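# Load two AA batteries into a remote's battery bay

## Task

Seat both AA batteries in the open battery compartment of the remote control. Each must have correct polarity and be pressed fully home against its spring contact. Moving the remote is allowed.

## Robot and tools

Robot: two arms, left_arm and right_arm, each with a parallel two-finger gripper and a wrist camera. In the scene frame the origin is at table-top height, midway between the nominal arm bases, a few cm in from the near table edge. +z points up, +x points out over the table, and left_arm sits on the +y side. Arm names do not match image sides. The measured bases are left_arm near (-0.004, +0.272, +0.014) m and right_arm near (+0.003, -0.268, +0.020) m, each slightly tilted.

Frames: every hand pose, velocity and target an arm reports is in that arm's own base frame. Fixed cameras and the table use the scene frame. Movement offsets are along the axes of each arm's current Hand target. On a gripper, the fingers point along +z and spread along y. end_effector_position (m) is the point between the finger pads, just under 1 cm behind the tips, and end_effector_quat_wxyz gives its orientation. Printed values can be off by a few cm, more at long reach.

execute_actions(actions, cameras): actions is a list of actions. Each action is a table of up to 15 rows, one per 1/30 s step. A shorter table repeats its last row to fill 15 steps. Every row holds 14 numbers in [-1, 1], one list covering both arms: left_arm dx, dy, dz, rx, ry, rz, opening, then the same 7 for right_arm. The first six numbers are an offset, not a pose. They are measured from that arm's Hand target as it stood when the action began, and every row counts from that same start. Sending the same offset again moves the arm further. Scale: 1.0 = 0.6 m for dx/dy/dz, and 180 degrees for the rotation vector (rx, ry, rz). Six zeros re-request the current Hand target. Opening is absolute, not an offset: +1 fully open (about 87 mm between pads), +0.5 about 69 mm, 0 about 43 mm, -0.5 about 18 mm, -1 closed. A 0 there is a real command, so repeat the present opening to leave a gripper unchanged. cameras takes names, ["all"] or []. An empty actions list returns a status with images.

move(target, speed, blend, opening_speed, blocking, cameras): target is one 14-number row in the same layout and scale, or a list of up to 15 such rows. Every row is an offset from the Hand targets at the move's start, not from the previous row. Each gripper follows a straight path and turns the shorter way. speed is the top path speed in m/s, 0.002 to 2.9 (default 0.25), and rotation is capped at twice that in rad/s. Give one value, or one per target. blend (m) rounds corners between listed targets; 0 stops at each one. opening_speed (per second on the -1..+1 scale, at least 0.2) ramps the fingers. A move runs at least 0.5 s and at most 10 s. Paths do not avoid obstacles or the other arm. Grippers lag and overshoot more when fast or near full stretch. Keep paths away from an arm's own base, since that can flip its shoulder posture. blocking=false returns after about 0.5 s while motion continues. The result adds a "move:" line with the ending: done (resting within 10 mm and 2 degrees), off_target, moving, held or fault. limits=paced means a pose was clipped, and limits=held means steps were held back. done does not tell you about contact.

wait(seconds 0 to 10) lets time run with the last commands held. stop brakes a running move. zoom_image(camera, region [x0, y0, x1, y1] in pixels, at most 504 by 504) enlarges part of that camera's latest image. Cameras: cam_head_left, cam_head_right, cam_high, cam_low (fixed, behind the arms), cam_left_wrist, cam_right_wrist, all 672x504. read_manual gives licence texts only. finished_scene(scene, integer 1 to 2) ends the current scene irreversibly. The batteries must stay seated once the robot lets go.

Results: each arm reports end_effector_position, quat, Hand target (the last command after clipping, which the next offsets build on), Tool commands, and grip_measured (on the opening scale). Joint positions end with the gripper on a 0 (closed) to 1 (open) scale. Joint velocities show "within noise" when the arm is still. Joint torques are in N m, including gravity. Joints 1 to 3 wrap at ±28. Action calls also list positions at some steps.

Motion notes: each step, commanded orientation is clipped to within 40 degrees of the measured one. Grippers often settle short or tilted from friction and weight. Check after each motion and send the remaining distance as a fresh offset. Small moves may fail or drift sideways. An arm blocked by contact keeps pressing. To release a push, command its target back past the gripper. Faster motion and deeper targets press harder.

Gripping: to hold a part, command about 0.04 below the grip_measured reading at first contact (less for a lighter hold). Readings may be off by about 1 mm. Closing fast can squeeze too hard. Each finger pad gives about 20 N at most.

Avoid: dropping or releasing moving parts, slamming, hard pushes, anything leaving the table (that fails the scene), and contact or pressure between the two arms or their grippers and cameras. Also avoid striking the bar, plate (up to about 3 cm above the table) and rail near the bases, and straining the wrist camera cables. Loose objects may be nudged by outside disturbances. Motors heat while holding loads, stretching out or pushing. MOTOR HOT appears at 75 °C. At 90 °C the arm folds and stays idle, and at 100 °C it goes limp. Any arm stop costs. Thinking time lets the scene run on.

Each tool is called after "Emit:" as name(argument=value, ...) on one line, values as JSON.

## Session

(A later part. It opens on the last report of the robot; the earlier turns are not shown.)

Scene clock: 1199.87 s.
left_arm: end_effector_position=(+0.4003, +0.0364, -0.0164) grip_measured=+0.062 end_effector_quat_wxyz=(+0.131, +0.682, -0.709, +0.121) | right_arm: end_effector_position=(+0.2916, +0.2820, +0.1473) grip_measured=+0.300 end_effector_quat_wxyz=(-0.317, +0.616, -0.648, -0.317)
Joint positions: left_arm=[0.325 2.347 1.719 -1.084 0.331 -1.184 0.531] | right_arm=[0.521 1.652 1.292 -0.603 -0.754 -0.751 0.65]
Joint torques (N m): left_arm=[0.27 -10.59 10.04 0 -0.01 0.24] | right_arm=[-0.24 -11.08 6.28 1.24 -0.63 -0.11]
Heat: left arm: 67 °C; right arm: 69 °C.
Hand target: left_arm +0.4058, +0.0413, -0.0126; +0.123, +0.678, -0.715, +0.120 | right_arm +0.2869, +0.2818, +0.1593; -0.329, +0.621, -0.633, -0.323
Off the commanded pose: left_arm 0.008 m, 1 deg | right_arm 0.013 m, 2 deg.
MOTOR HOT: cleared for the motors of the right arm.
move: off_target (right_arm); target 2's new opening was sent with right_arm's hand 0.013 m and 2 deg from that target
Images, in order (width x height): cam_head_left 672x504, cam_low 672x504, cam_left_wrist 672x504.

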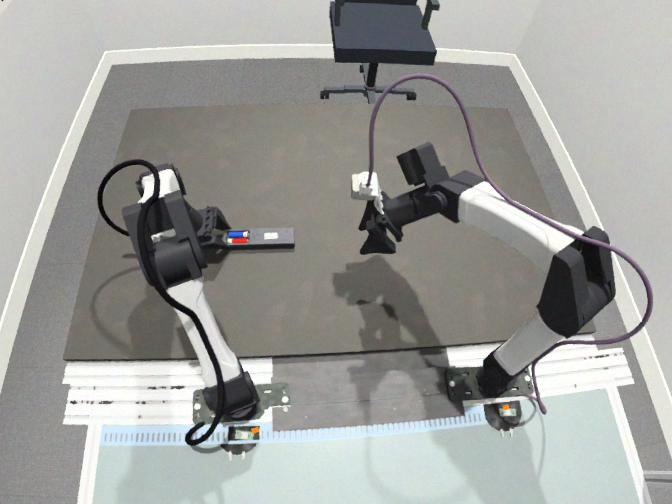

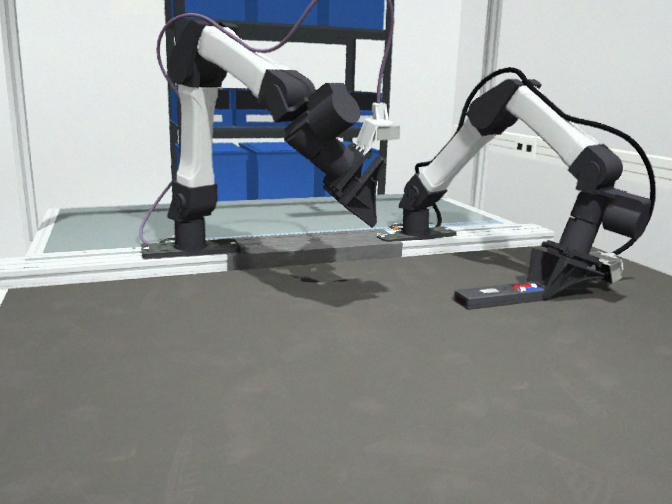

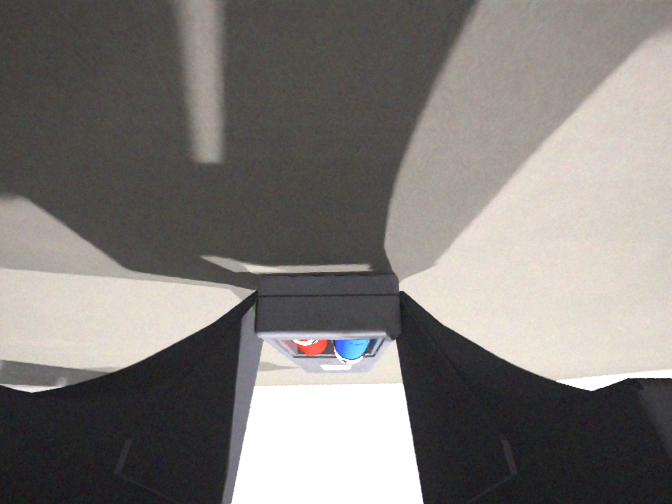

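Emit:
move(target=[[0,0,0,0,0,0,0.3,0,0,0,0,0,0,0.3],[0.06,0,-0.17,0,-0.11,0,0.3,0,0,0,0,0,0,0.3],[0.06,0.2,-0.25,0,-0.11,0,-0.4,0,0,0,0,0,0,0.3]], speed=0.15, opening_speed=0.8, cameras=["cam_low","cam_left_wrist","cam_right_wrist"])

Emit:
zoom_image(camera="cam_low", region=[440, 240, 560, 320])

Scene clock: 1210.63 s.
left_arm: end_effector_position=(+0.2919, +0.0625, +0.1358) grip_measured=-0.400 end_effector_quat_wxyz=(+0.004, +0.690, -0.724, +0.005) | right_arm: end_effector_position=(+0.2916, +0.2820, +0.1473) grip_measured=+0.300 end_effector_quat_wxyz=(-0.317, +0.616, -0.648, -0.317)
Joint positions: left_arm=[0.347 1.725 1.526 -1.375 0.012 -1.175 0.3] | right_arm=[0.521 1.652 1.292 -0.603 -0.754 -0.751 0.65]
Joint torques (N m): left_arm=[0.55 -9.05 6.19 0.28 -0.2 0.19] | right_arm=[-0.25 -11.07 6.28 1.24 -0.64 -0.1]
Heat: left arm: 67 °C; right arm: 64 °C.
Hand target: left_arm +0.2861, +0.0646, +0.1401; -0.002, +0.688, -0.725, +0.002 | right_arm +0.2869, +0.2818, +0.1593; -0.329, +0.621, -0.633, -0.323
Off the commanded pose: left_arm 0.008 m, 1 deg | right_arm 0.013 m, 2 deg.
move: off_target (right_arm)
Images, in order (width x height): cam_low 672x504, cam_left_wrist 672x504, cam_right_wrist 672x504.

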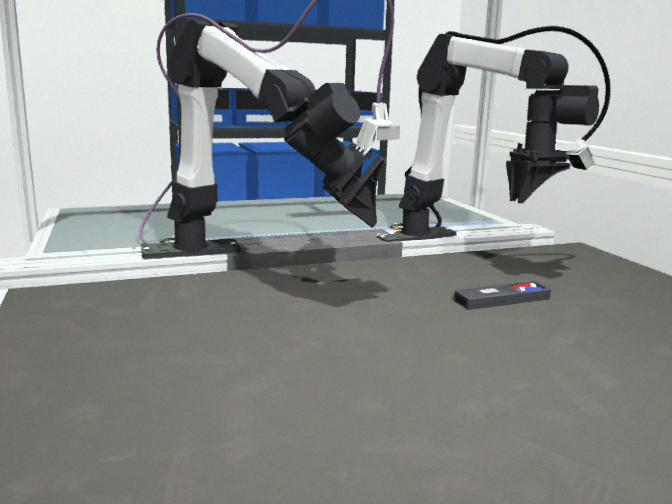

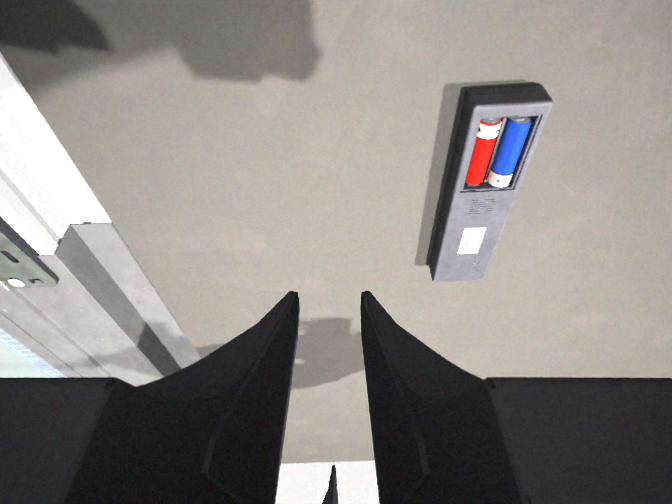

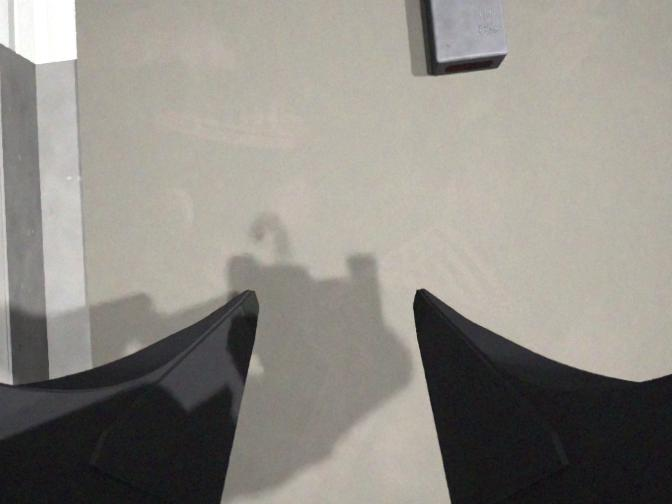

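Scaled by 4.200 from the camera's 672x504 image, which has a finer 960x720 frame.

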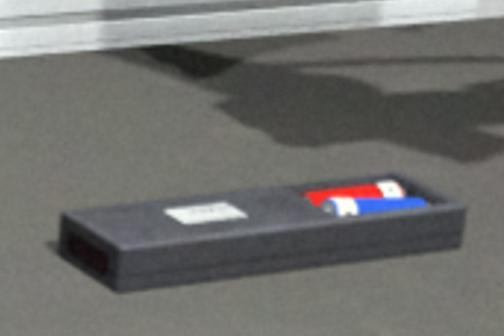

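Emit:
wait(seconds=10)

Emit:
move(target=[0,0,0,0,0,0,-0.4,0.029,-0.163,0.249,0,0,0,0.45], speed=0.15, cameras=["cam_low","cam_right_wrist"])

Scene clock: 1226.53 s.
left_arm: end_effector_position=(+0.2919, +0.0625, +0.1358) grip_measured=-0.400 end_effector_quat_wxyz=(+0.004, +0.690, -0.724, +0.005) | right_arm: end_effector_position=(+0.2916, +0.2820, +0.1473) grip_measured=+0.300 end_effector_quat_wxyz=(-0.317, +0.616, -0.648, -0.317)
Joint positions: left_arm=[0.347 1.725 1.526 -1.375 0.012 -1.175 0.3] | right_arm=[0.521 1.652 1.292 -0.603 -0.754 -0.751 0.65]
Joint torques (N m): left_arm=[0.64 -9.25 6.12 0.29 -0.23 0.18] | right_arm=[-0.24 -11.08 6.28 1.24 -0.64 -0.11]
Heat: left arm: 64 °C; right arm: 60 °C.
Hand target: left_arm +0.2861, +0.0646, +0.1401; -0.002, +0.688, -0.725, +0.002 | right_arm +0.2869, +0.2818, +0.1593; -0.329, +0.621, -0.633, -0.323
Tool commands: left_gripper/opening=-0.4 right_gripper/opening=+0.3
Off the commanded pose: left_arm 0.008 m, 1 deg | right_arm 0.013 m, 2 deg.
wait: 10.00 s; at rest from the start

Scene clock: 1228.30 s.
left_arm: end_effector_position=(+0.2919, +0.0625, +0.1358) grip_measured=-0.400 end_effector_quat_wxyz=(+0.004, +0.690, -0.724, +0.005) | right_arm: end_effector_position=(+0.3798, +0.3833, +0.0545) grip_measured=+0.450 end_effector_quat_wxyz=(-0.316, +0.621, -0.640, -0.324)
Joint positions: left_arm=[0.347 1.725 1.526 -1.375 0.012 -1.175 0.3] | right_arm=[0.61 2.213 1.672 -0.364 -0.722 -0.672 0.725]
Joint torques (N m): left_arm=[0.5 -9.11 6.09 0.29 -0.2 0.21] | right_arm=[0.57 -11.08 9.36 1.68 -0.33 0.15]
Heat: left arm: 63 °C; right arm: 59 °C.
Hand target: left_arm +0.2861, +0.0646, +0.1401; -0.002, +0.688, -0.725, +0.002 | right_arm +0.3867, +0.3922, +0.0591; -0.329, +0.621, -0.633, -0.323
Off the commanded pose: left_arm 0.007 m, 1 deg | right_arm 0.012 m, 2 deg.
move: off_target (right_arm)
Images, in order (width x height): cam_low 672x504, cam_right_wrist 672x504.

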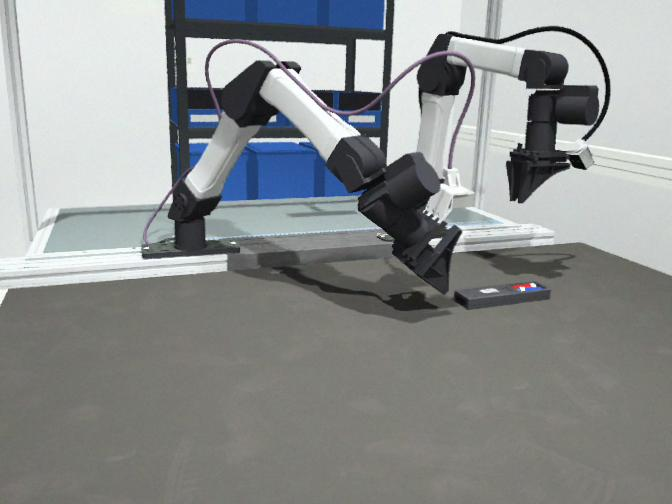

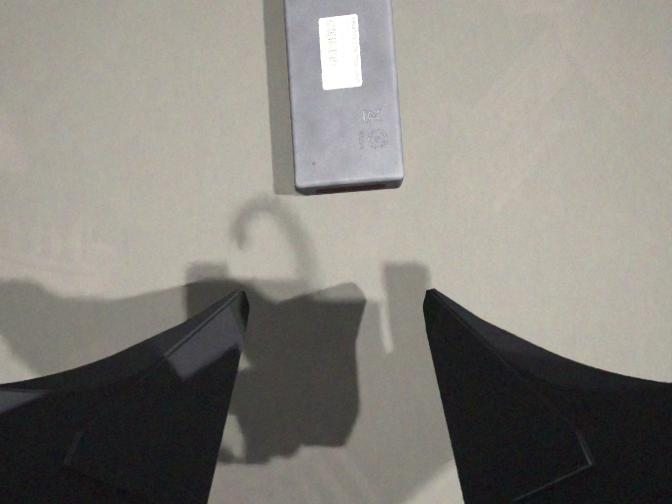

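Emit:
move(target=[[0,0,0,0,0,0,-0.4,-0.006,-0.006,0.138,0,0,0,0.45],[0,0,0,0,0,0,-0.4,-0.006,-0.006,0.138,0,0,0,-0.16]], speed=0.08, opening_speed=0.5, cameras=["cam_low","cam_right_wrist"])

Scene clock: 1235.83 s.
left_arm: end_effector_position=(+0.2919, +0.0625, +0.1358) grip_measured=-0.400 end_effector_quat_wxyz=(+0.004, +0.690, -0.724, +0.005) | right_arm: end_effector_position=(+0.3896, +0.4567, +0.0208) grip_measured=+0.108 end_effector_quat_wxyz=(-0.329, +0.624, -0.631, -0.323)
Joint positions: left_arm=[0.347 1.725 1.526 -1.375 0.012 -1.175 0.3] | right_arm=[0.715 2.44 1.9 -0.27 -0.656 -0.573 0.554]
Joint torques (N m): left_arm=[0.49 -9.1 6.15 0.3 -0.19 0.18] | right_arm=[0.54 -11.48 8.96 1.64 -0.24 0.17]
Heat: left arm: 62 °C; right arm: 59 °C.
Hand target: left_arm +0.2861, +0.0646, +0.1401; -0.002, +0.688, -0.725, +0.002 | right_arm +0.3916, +0.4620, +0.0146; -0.329, +0.621, -0.633, -0.323
Off the commanded pose: left_arm 0.007 m, 1 deg | right_arm 0.008 m, 0 deg.
move: done
Images, in order (width x height): cam_low 672x504, cam_right_wrist 672x504.

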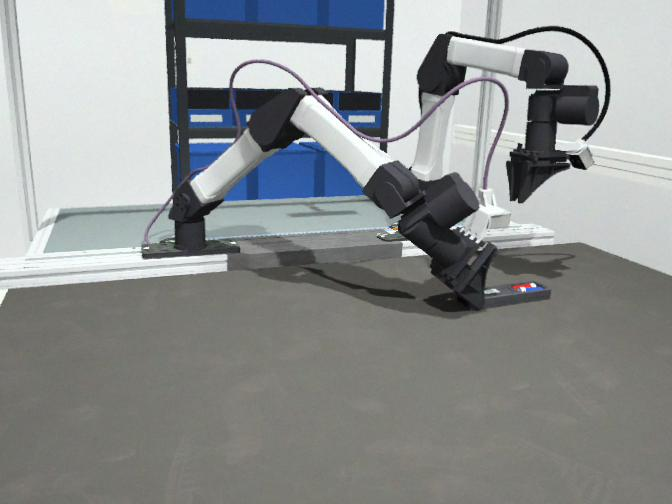

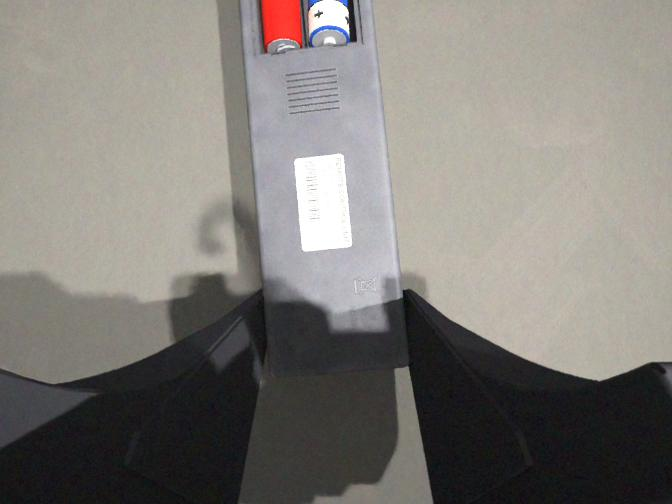

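Emit:
move(target=[[0.0935,-0.214,0.02,0,0,0,-0.5,0,0,0,0,0,0,-0.16],[0.0935,-0.214,0.15,0,0,0,-0.5,0,0,0,0,0,0,-0.16]], speed=0.15, blend=[0.02,0], cameras=["cam_low","cam_left_wrist"])

Emit:
zoom_image(camera="cam_left_wrist", region=[220, 120, 440, 340])

Scene clock: 1244.47 s.
left_arm: end_effector_position=(+0.4071, +0.0010, +0.0539) grip_measured=-0.500 end_effector_quat_wxyz=(+0.008, +0.686, -0.728, +0.001) | right_arm: end_effector_position=(+0.3896, +0.4567, +0.0208) grip_measured=+0.108 end_effector_quat_wxyz=(-0.329, +0.624, -0.631, -0.323)
Joint positions: left_arm=[0.108 2.149 1.783 -1.216 0.011 -1.404 0.25] | right_arm=[0.715 2.44 1.9 -0.27 -0.656 -0.573 0.554]
Joint torques (N m): left_arm=[-0.25 -10.04 6.65 0.56 -0.2 0] | right_arm=[0.53 -11.48 8.96 1.64 -0.24 0.17]
Heat: left arm: 62 °C; right arm: 59 °C.
Hand target: left_arm +0.4119, +0.0019, +0.0508; -0.002, +0.689, -0.725, +0.002 | right_arm +0.3916, +0.4620, +0.0146; -0.329, +0.621, -0.633, -0.323
Off the commanded pose: left_arm 0.006 m, 1 deg | right_arm 0.008 m, 0 deg.
move: done
Images, in order (width x height): cam_low 672x504, cam_left_wrist 672x504.

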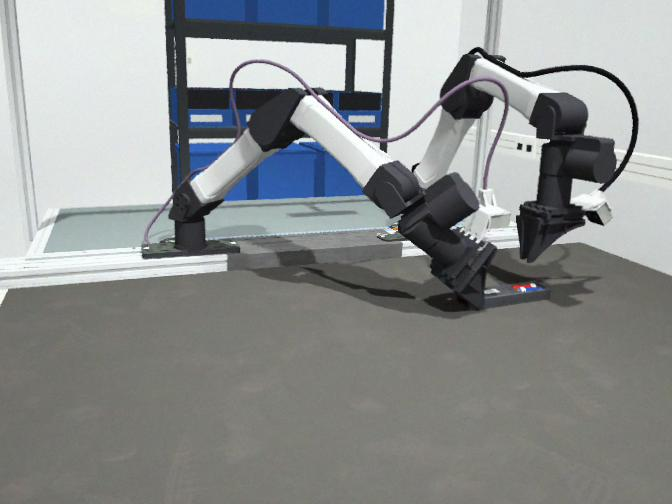

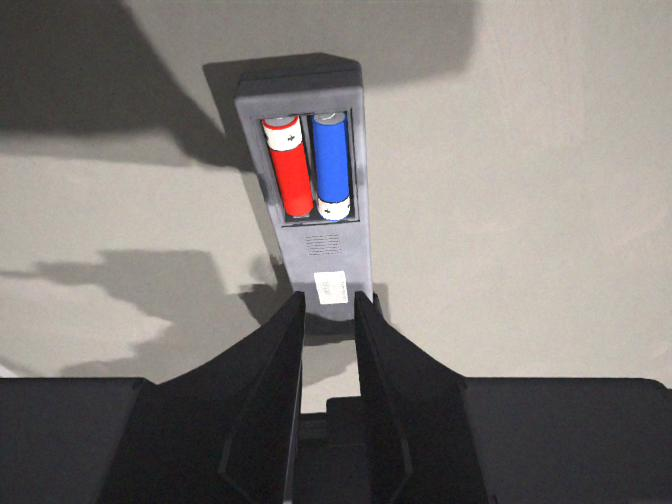

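Scaled by 2.291 from the camera's 672x504 image, which has a finer 960x720 frame.

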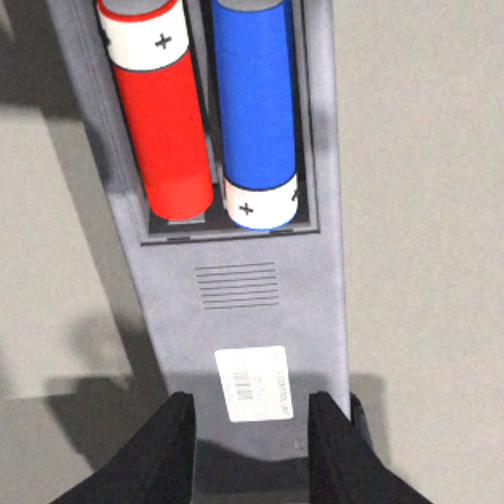

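Emit:
move(target=[-0.008,-0.001,0.078,0,0,0,-0.5,0,0,0,0,0,0,-0.16], speed=0.08, cameras=["cam_right_wrist","cam_left_wrist"])

Emit:
zoom_image(camera="cam_left_wrist", region=[220, 160, 440, 380])

Emit:
zoom_image(camera="cam_right_wrist", region=[230, 0, 380, 90])

Scene clock: 1252.03 s.
left_arm: end_effector_position=(+0.4092, +0.0012, +0.0081) grip_measured=-0.500 end_effector_quat_wxyz=(+0.007, +0.686, -0.728, +0.002) | right_arm: end_effector_position=(+0.3896, +0.4567, +0.0208) grip_measured=+0.108 end_effector_quat_wxyz=(-0.329, +0.624, -0.631, -0.323)
Joint positions: left_arm=[0.108 2.194 1.669 -1.055 0.011 -1.404 0.25] | right_arm=[0.715 2.44 1.9 -0.27 -0.656 -0.573 0.554]
Joint torques (N m): left_arm=[0.64 -10.09 6.39 0.61 -0.2 0.11] | right_arm=[0.53 -11.48 8.96 1.64 -0.24 0.17]
Heat: left arm: 63 °C; right arm: 59 °C.
Hand target: left_arm +0.4130, +0.0066, +0.0041; -0.002, +0.688, -0.725, +0.002 | right_arm +0.3916, +0.4620, +0.0146; -0.329, +0.621, -0.633, -0.323
Off the commanded pose: left_arm 0.008 m, 1 deg | right_arm 0.008 m, 0 deg.
move: done
Images, in order (width x height): cam_left_wrist 672x504, cam_right_wrist 672x504.

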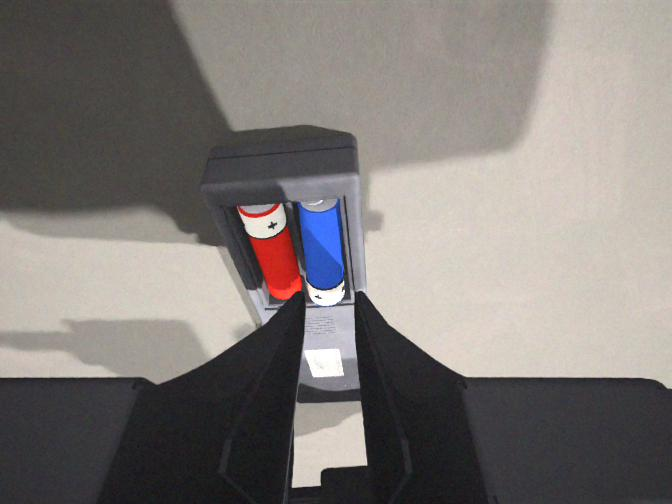

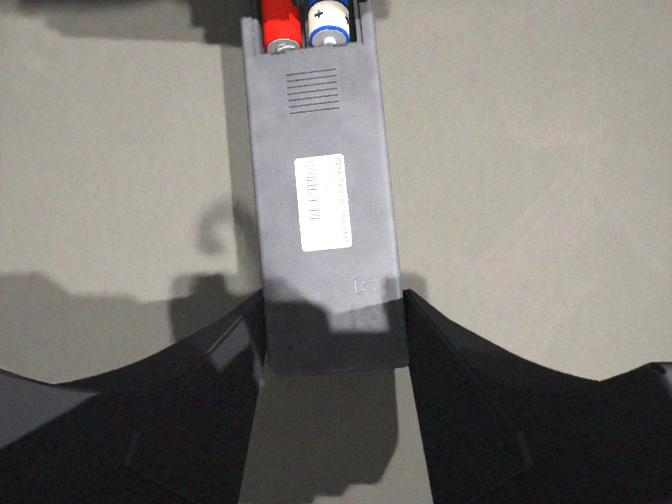

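Scaled by 2.291 from the camera's 672x504 image, which has a finer 960x720 frame.

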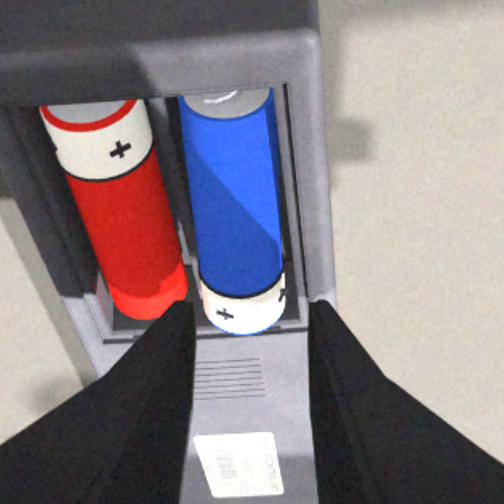

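Scaled by 3.360 from the camera's 672x504 image, which has a finer 960x720 frame.

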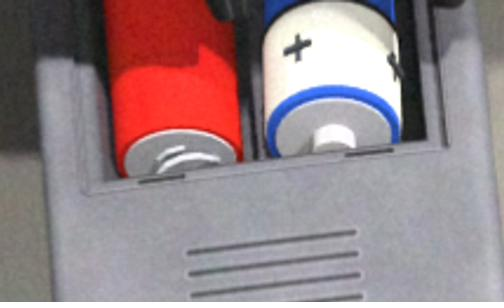

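Emit:
move(target=[[-0.012,0.002,0,0,0,0,-0.5,0,0,0,0,0,0,-0.16],[-0.012,0.002,0.018,0,0,0,-0.5,0,0,0,0,0,0,-0.16]], speed=0.04, cameras=["cam_right_wrist","cam_left_wrist"])

Emit:
zoom_image(camera="cam_left_wrist", region=[220, 160, 440, 380])

Emit:
zoom_image(camera="cam_right_wrist", region=[230, 0, 380, 90])

Scene clock: 1258.30 s.
left_arm: end_effector_position=(+0.4087, +0.0077, +0.0011) grip_measured=-0.500 end_effector_quat_wxyz=(+0.006, +0.688, -0.726, +0.002) | right_arm: end_effector_position=(+0.3896, +0.4567, +0.0208) grip_measured=+0.108 end_effector_quat_wxyz=(-0.329, +0.624, -0.631, -0.323)
Joint positions: left_arm=[0.124 2.201 1.651 -1.029 0.011 -1.393 0.25] | right_arm=[0.715 2.44 1.9 -0.27 -0.656 -0.573 0.554]
Joint torques (N m): left_arm=[0.7 -9.24 5.93 0.72 -0.19 0.15] | right_arm=[0.53 -11.47 8.96 1.64 -0.24 0.17]
Heat: left arm: 63 °C; right arm: 59 °C.
Hand target: left_arm +0.4122, +0.0137, -0.0068; -0.002, +0.688, -0.725, +0.002 | right_arm +0.3916, +0.4620, +0.0146; -0.329, +0.621, -0.633, -0.323
Off the commanded pose: left_arm 0.011 m, 1 deg | right_arm 0.008 m, 0 deg.
move: off_target (left_arm)
Images, in order (width x height): cam_left_wrist 672x504, cam_right_wrist 672x504.

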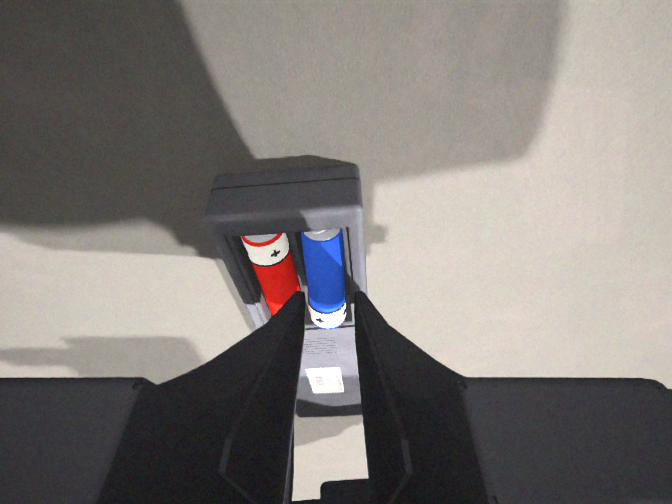

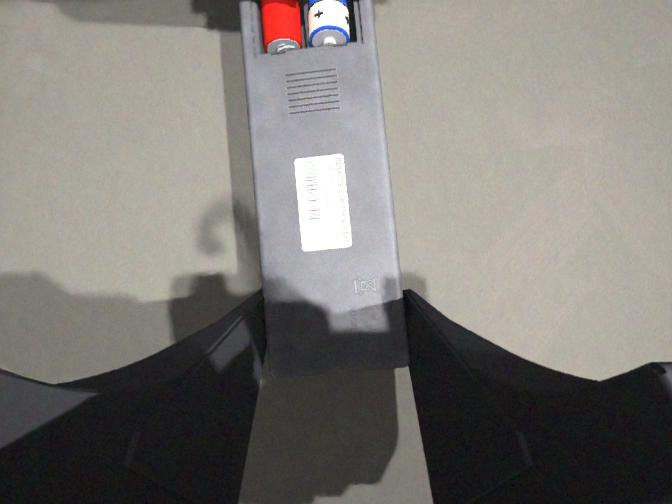

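Scaled by 2.291 from the camera's 672x504 image, which has a finer 960x720 frame.

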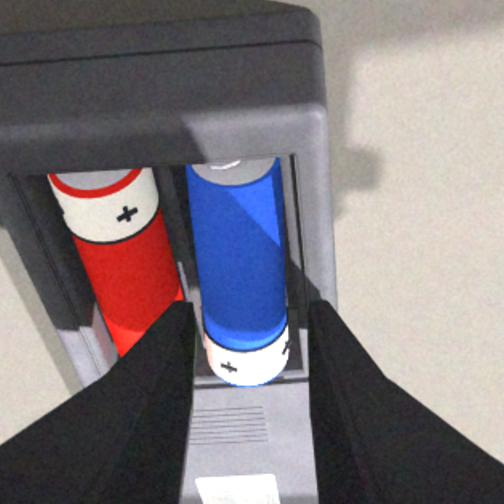

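Scaled by 3.360 from the camera's 672x504 image, which has a finer 960x720 frame.

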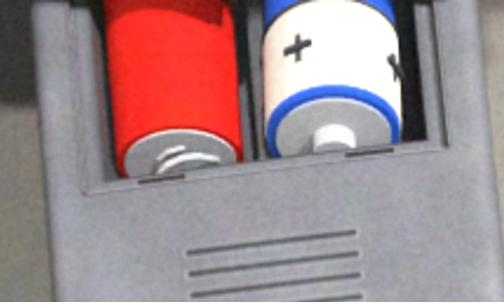

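Emit:
move(target=[[0.004,0.001,0.004,0,0,0,-0.5,0,0,0,0,0,0,-0.16],[0.004,0.001,0.004,0,0,0,-0.72,0,0,0,0,0,0,-0.16]], speed=0.04, opening_speed=0.3, cameras=["cam_right_wrist","cam_left_wrist"])

Emit:
zoom_image(camera="cam_left_wrist", region=[220, 160, 440, 380])

Emit:
zoom_image(camera="cam_right_wrist", region=[230, 0, 380, 90])

Scene clock: 1265.40 s.
left_arm: end_effector_position=(+0.4083, +0.0073, -0.0002) grip_measured=-0.718 end_effector_quat_wxyz=(+0.007, +0.687, -0.727, +0.003) | right_arm: end_effector_position=(+0.3897, +0.4566, +0.0207) grip_measured=+0.108 end_effector_quat_wxyz=(-0.329, +0.623, -0.632, -0.323)
Joint positions: left_arm=[0.124 2.201 1.645 -1.023 0.013 -1.39 0.141] | right_arm=[0.715 2.44 1.9 -0.27 -0.655 -0.572 0.554]
Joint torques (N m): left_arm=[0.25 -9.57 5.46 0.74 -0.23 0.05] | right_arm=[0.53 -11.49 8.96 1.64 -0.25 0.16]
Heat: left arm: 63 °C; right arm: 59 °C.
Hand target: left_arm +0.4115, +0.0113, -0.0092; -0.002, +0.688, -0.725, +0.002 | right_arm +0.3916, +0.4620, +0.0146; -0.329, +0.621, -0.633, -0.323
Off the commanded pose: left_arm 0.010 m, 1 deg | right_arm 0.008 m, 0 deg.
move: done; target 2's new opening was sent with left_arm's hand 0.011 m and 1 deg from that target
Images, in order (width x height): cam_left_wrist 672x504, cam_right_wrist 672x504.

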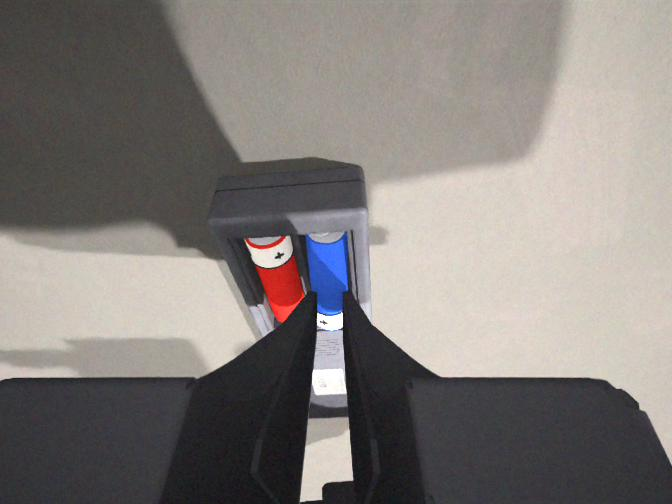

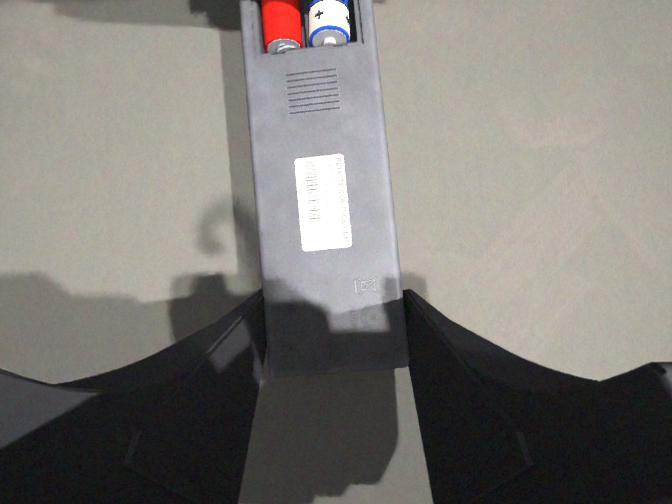

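Scaled by 2.291 from the camera's 672x504 image, which has a finer 960x720 frame.

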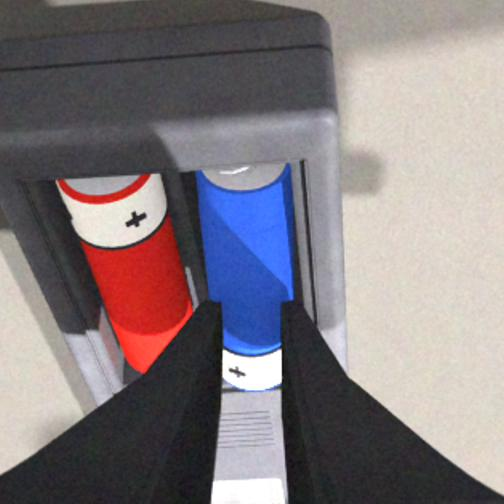

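Scaled by 3.360 from the camera's 672x504 image, which has a finer 960x720 frame.

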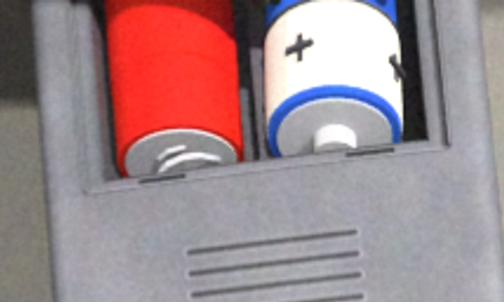

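Emit:
move(target=[[0,0,-0.01,0,0,0,-0.52,0,0,0,0,0,0,-0.16],[0,0,0.022,0,0,0,-0.52,0,0,0,0,0,0,-0.16]], speed=0.04, opening_speed=0.4, cameras=["cam_right_wrist","cam_left_wrist"])

Emit:
zoom_image(camera="cam_left_wrist", region=[220, 160, 440, 380])

Emit:
zoom_image(camera="cam_right_wrist", region=[230, 0, 380, 90])

Scene clock: 1286.30 s.
left_arm: end_effector_position=(+0.4063, +0.0063, -0.0014) grip_measured=-0.521 end_effector_quat_wxyz=(+0.012, +0.688, -0.726, +0.005) | right_arm: end_effector_position=(+0.3904, +0.4565, +0.0206) grip_measured=+0.108 end_effector_quat_wxyz=(-0.329, +0.621, -0.634, -0.322)
Joint positions: left_arm=[0.126 2.201 1.639 -1.022 0.022 -1.39 0.24] | right_arm=[0.715 2.44 1.9 -0.269 -0.65 -0.567 0.554]
Joint torques (N m): left_arm=[0.25 -8.14 3.36 1.16 -0.3 0.07] | right_arm=[0.53 -11.47 8.96 1.63 -0.3 0.11]
Heat: left arm: 61 °C; right arm: 59 °C.
Hand target: left_arm +0.4115, +0.0113, -0.0224; -0.002, +0.688, -0.725, +0.002 | right_arm +0.3916, +0.4620, +0.0146; -0.329, +0.621, -0.633, -0.323
Off the commanded pose: left_arm 0.022 m, 2 deg | right_arm 0.008 m, 0 deg.
move: off_target (left_arm)
Images, in order (width x height): cam_left_wrist 672x504, cam_right_wrist 672x504.

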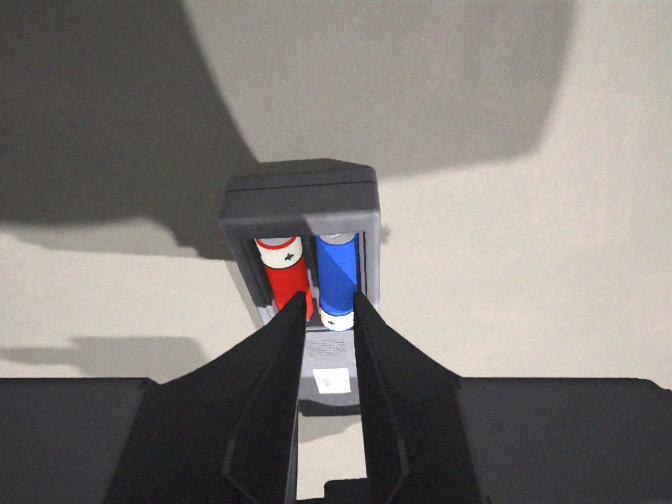

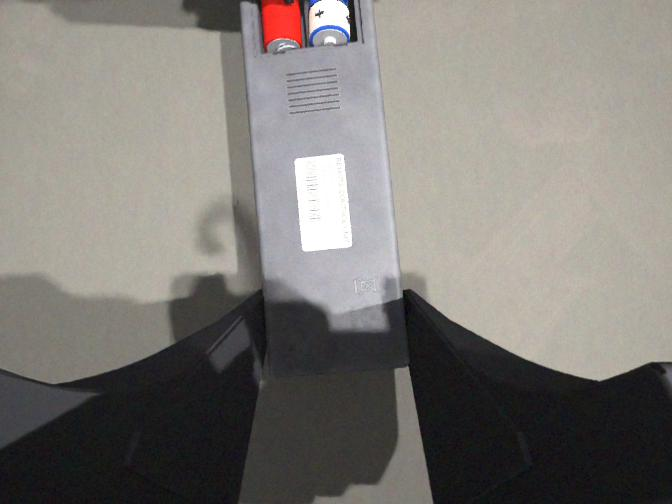

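Scaled by 2.291 from the camera's 672x504 image, which has a finer 960x720 frame.

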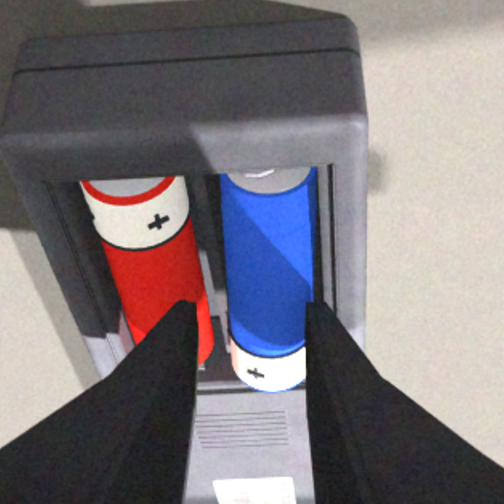

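Scaled by 3.360 from the camera's 672x504 image, which has a finer 960x720 frame.

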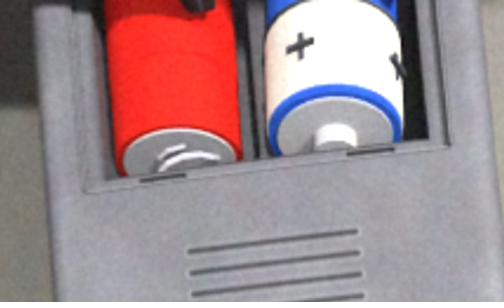

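Emit:
move(target=[[0,0,-0.08,0,0,0,-0.56,0,0,0,0,0,0,-0.16],[0,-0.006,-0.03,0,0,0,-0.56,0,0,0,0,0,0,-0.16],[0,-0.006,-0.003,0,0,0,-0.56,0,0,0,0,0,0,-0.16]], speed=0.05, opening_speed=0.4, cameras=["cam_right_wrist","cam_left_wrist"])

Emit:
zoom_image(camera="cam_left_wrist", region=[220, 160, 440, 380])

Emit:
zoom_image(camera="cam_right_wrist", region=[230, 0, 380, 90])

Scene clock: 1294.77 s.
left_arm: end_effector_position=(+0.4122, +0.0071, -0.0003) grip_measured=-0.560 end_effector_quat_wxyz=(+0.008, +0.688, -0.726, +0.008) | right_arm: end_effector_position=(+0.3904, +0.4565, +0.0206) grip_measured=+0.108 end_effector_quat_wxyz=(-0.329, +0.621, -0.634, -0.322)
Joint positions: left_arm=[0.126 2.212 1.662 -1.024 0.022 -1.39 0.22] | right_arm=[0.715 2.44 1.9 -0.269 -0.65 -0.567 0.554]
Joint torques (N m): left_arm=[-0.05 -8.18 3.62 1.08 -0.3 0.08] | right_arm=[0.53 -11.48 8.98 1.63 -0.3 0.11]
Heat: left arm: 61 °C; right arm: 59 °C.
Hand target: left_arm +0.4150, +0.0112, -0.0206; -0.002, +0.688, -0.725, +0.002 | right_arm +0.3916, +0.4620, +0.0146; -0.329, +0.621, -0.633, -0.323
Off the commanded pose: left_arm 0.021 m, 1 deg | right_arm 0.008 m, 0 deg.
move: off_target (left_arm)
Images, in order (width x height): cam_left_wrist 672x504, cam_right_wrist 672x504.

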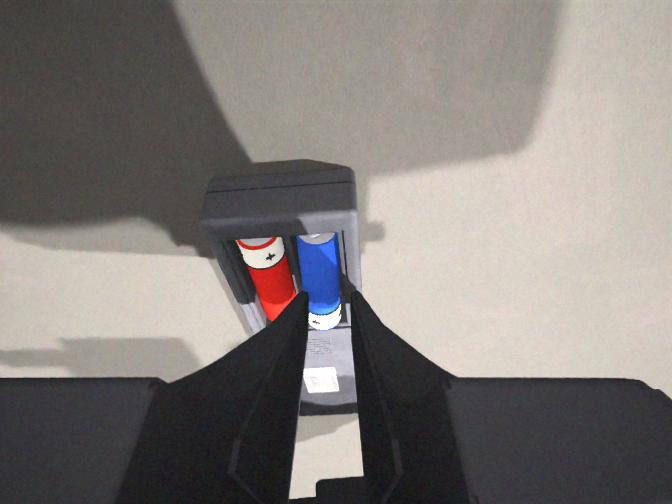

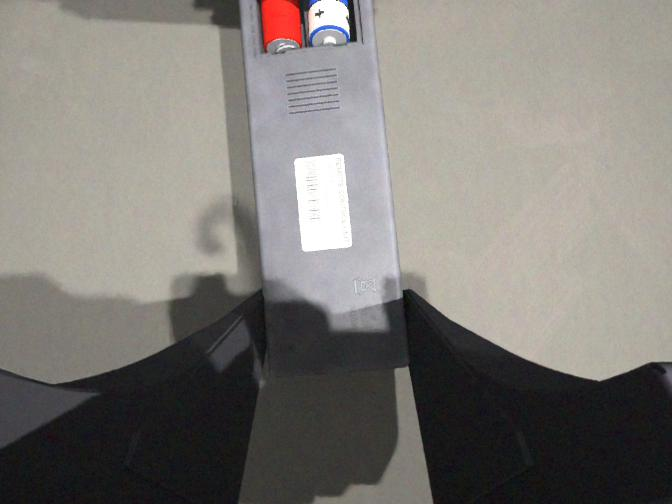

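Scaled by 2.291 from the camera's 672x504 image, which has a finer 960x720 frame.

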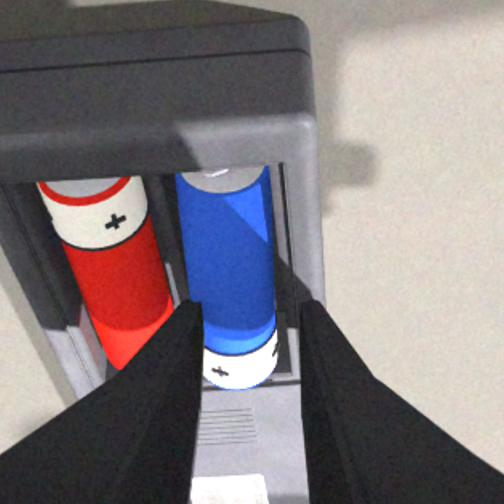

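Scaled by 3.360 from the camera's 672x504 image, which has a finer 960x720 frame.

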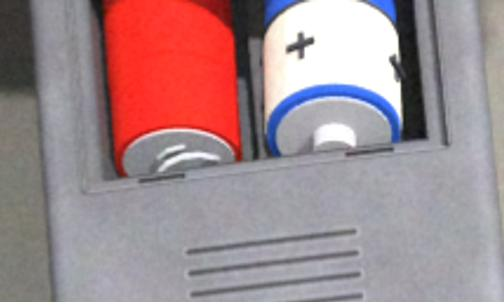

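Emit:
move(target=[[0,0,-0.08,0,0,0,-0.58,0,0,0,0,0,0,-0.16],[0,0.005,-0.03,0,0,0,-0.58,0,0,0,0,0,0,-0.16],[0,0.005,0,0,0,0,-0.58,0,0,0,0,0,0,-0.16]], speed=0.05, cameras=["cam_right_wrist","cam_left_wrist"])

Emit:
zoom_image(camera="cam_left_wrist", region=[220, 160, 440, 380])

Emit:
zoom_image(camera="cam_right_wrist", region=[230, 0, 380, 90])

Scene clock: 1302.97 s.
left_arm: end_effector_position=(+0.4069, +0.0065, -0.0023) grip_measured=-0.580 end_effector_quat_wxyz=(+0.014, +0.688, -0.726, +0.004) | right_arm: end_effector_position=(+0.3904, +0.4565, +0.0206) grip_measured=+0.108 end_effector_quat_wxyz=(-0.329, +0.621, -0.634, -0.322)
Joint positions: left_arm=[0.127 2.207 1.645 -1.026 0.023 -1.391 0.21] | right_arm=[0.715 2.44 1.9 -0.269 -0.65 -0.567 0.554]
Joint torques (N m): left_arm=[0.05 -8.62 3.59 1.13 -0.31 0.08] | right_arm=[0.53 -11.48 8.99 1.63 -0.3 0.11]
Heat: left arm: 61 °C; right arm: 59 °C.
Hand target: left_arm +0.4121, +0.0114, -0.0206; -0.002, +0.688, -0.725, +0.002 | right_arm +0.3916, +0.4620, +0.0146; -0.329, +0.621, -0.633, -0.323
Off the commanded pose: left_arm 0.020 m, 2 deg | right_arm 0.008 m, 0 deg.
move: off_target (left_arm)
Images, in order (width x height): cam_left_wrist 672x504, cam_right_wrist 672x504.

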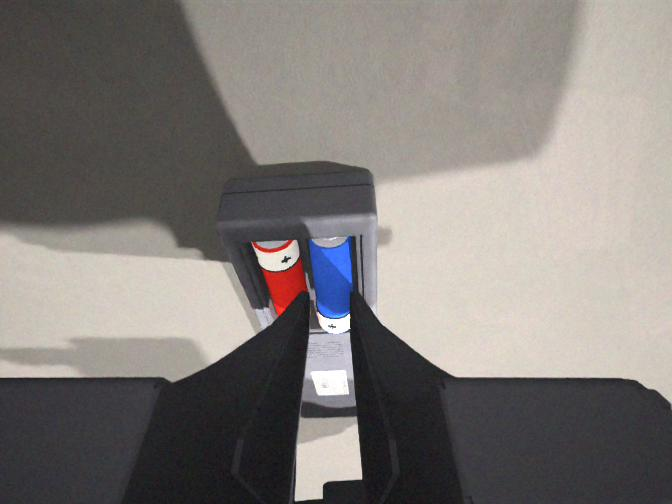

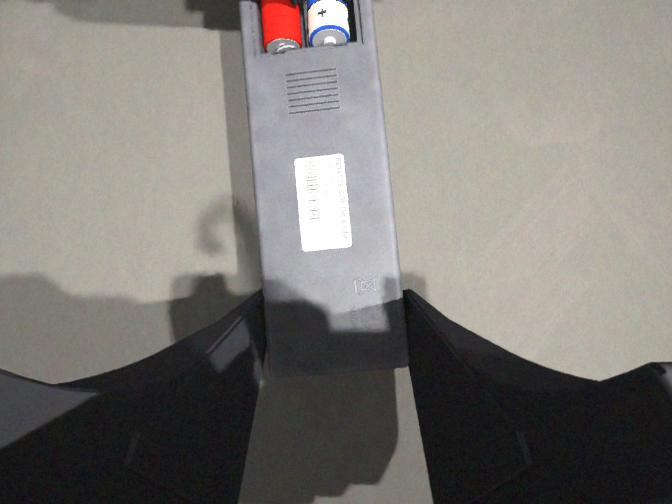

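Scaled by 2.291 from the camera's 672x504 image, which has a finer 960x720 frame.

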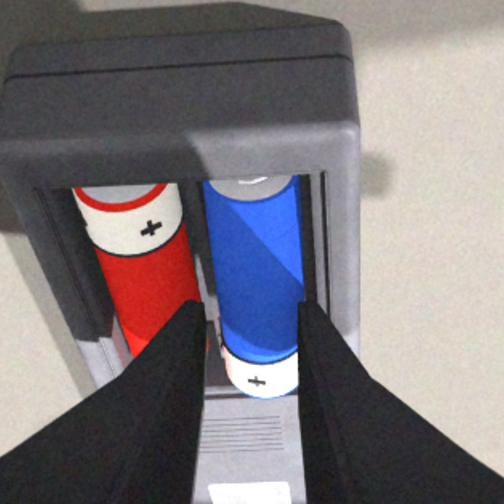

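Scaled by 3.360 from the camera's 672x504 image, which has a finer 960x720 frame.

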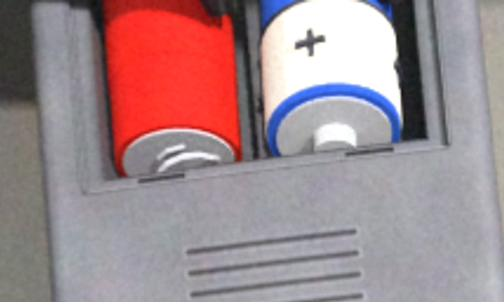

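Emit:
move(target=[[0,-0.006,0,0,0,0,-0.58,0,0,0,0,0,0,-0.16],[0,-0.006,0.008,0,0,0,-0.7,0,0,0,0,0,0,-0.16]], speed=0.03, opening_speed=0.2, cameras=["cam_right_wrist","cam_left_wrist"])

Emit:
zoom_image(camera="cam_left_wrist", region=[220, 160, 440, 380])

Emit:
zoom_image(camera="cam_right_wrist", region=[230, 0, 380, 90])

Scene clock: 1310.93 s.
left_arm: end_effector_position=(+0.4087, +0.0064, -0.0023) grip_measured=-0.677 end_effector_quat_wxyz=(+0.011, +0.688, -0.726, +0.007) | right_arm: end_effector_position=(+0.3904, +0.4565, +0.0206) grip_measured=+0.108 end_effector_quat_wxyz=(-0.329, +0.621, -0.634, -0.322)
Joint positions: left_arm=[0.127 2.207 1.645 -1.019 0.025 -1.391 0.161] | right_arm=[0.715 2.44 1.9 -0.269 -0.65 -0.567 0.554]
Joint torques (N m): left_arm=[-0.12 -7.21 4.57 1.11 -0.33 0.07] | right_arm=[0.53 -11.47 8.98 1.63 -0.3 0.11]
Heat: left arm: 60 °C; right arm: 58 °C.
Hand target: left_arm +0.4158, +0.0112, -0.0253; -0.002, +0.688, -0.725, +0.002 | right_arm +0.3916, +0.4620, +0.0146; -0.329, +0.621, -0.633, -0.323
Off the commanded pose: left_arm 0.025 m, 2 deg | right_arm 0.008 m, 0 deg.
move: off_target (left_arm); target 2's new opening was sent with left_arm's hand 0.025 m and 2 deg from that target
Images, in order (width x height): cam_left_wrist 672x504, cam_right_wrist 672x504.

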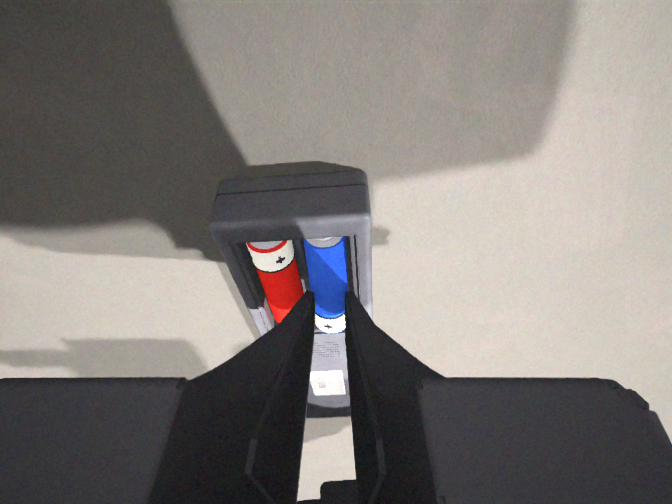

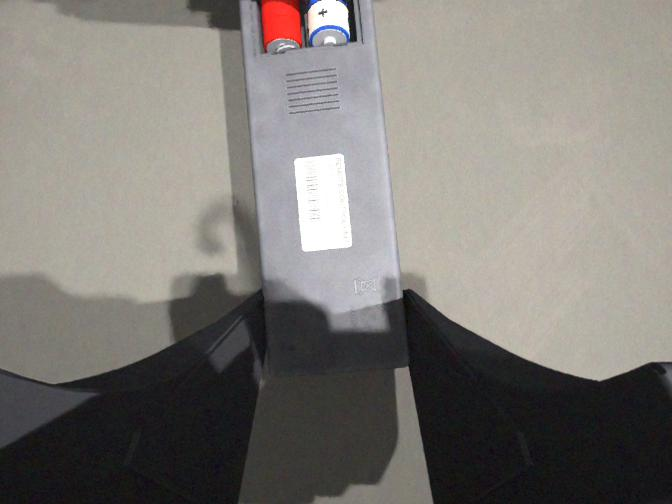

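Scaled by 2.291 from the camera's 672x504 image, which has a finer 960x720 frame.

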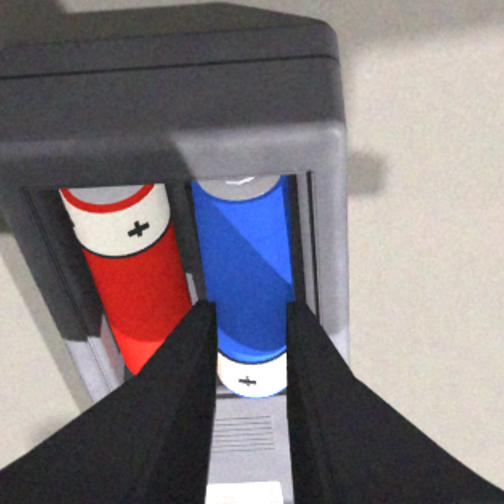

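Scaled by 3.360 from the camera's 672x504 image, which has a finer 960x720 frame.

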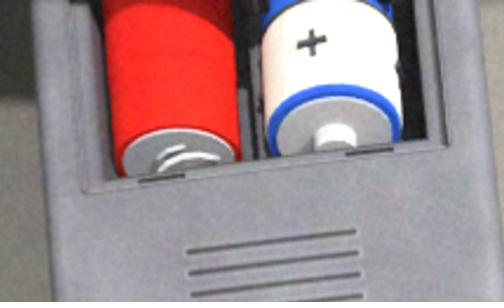

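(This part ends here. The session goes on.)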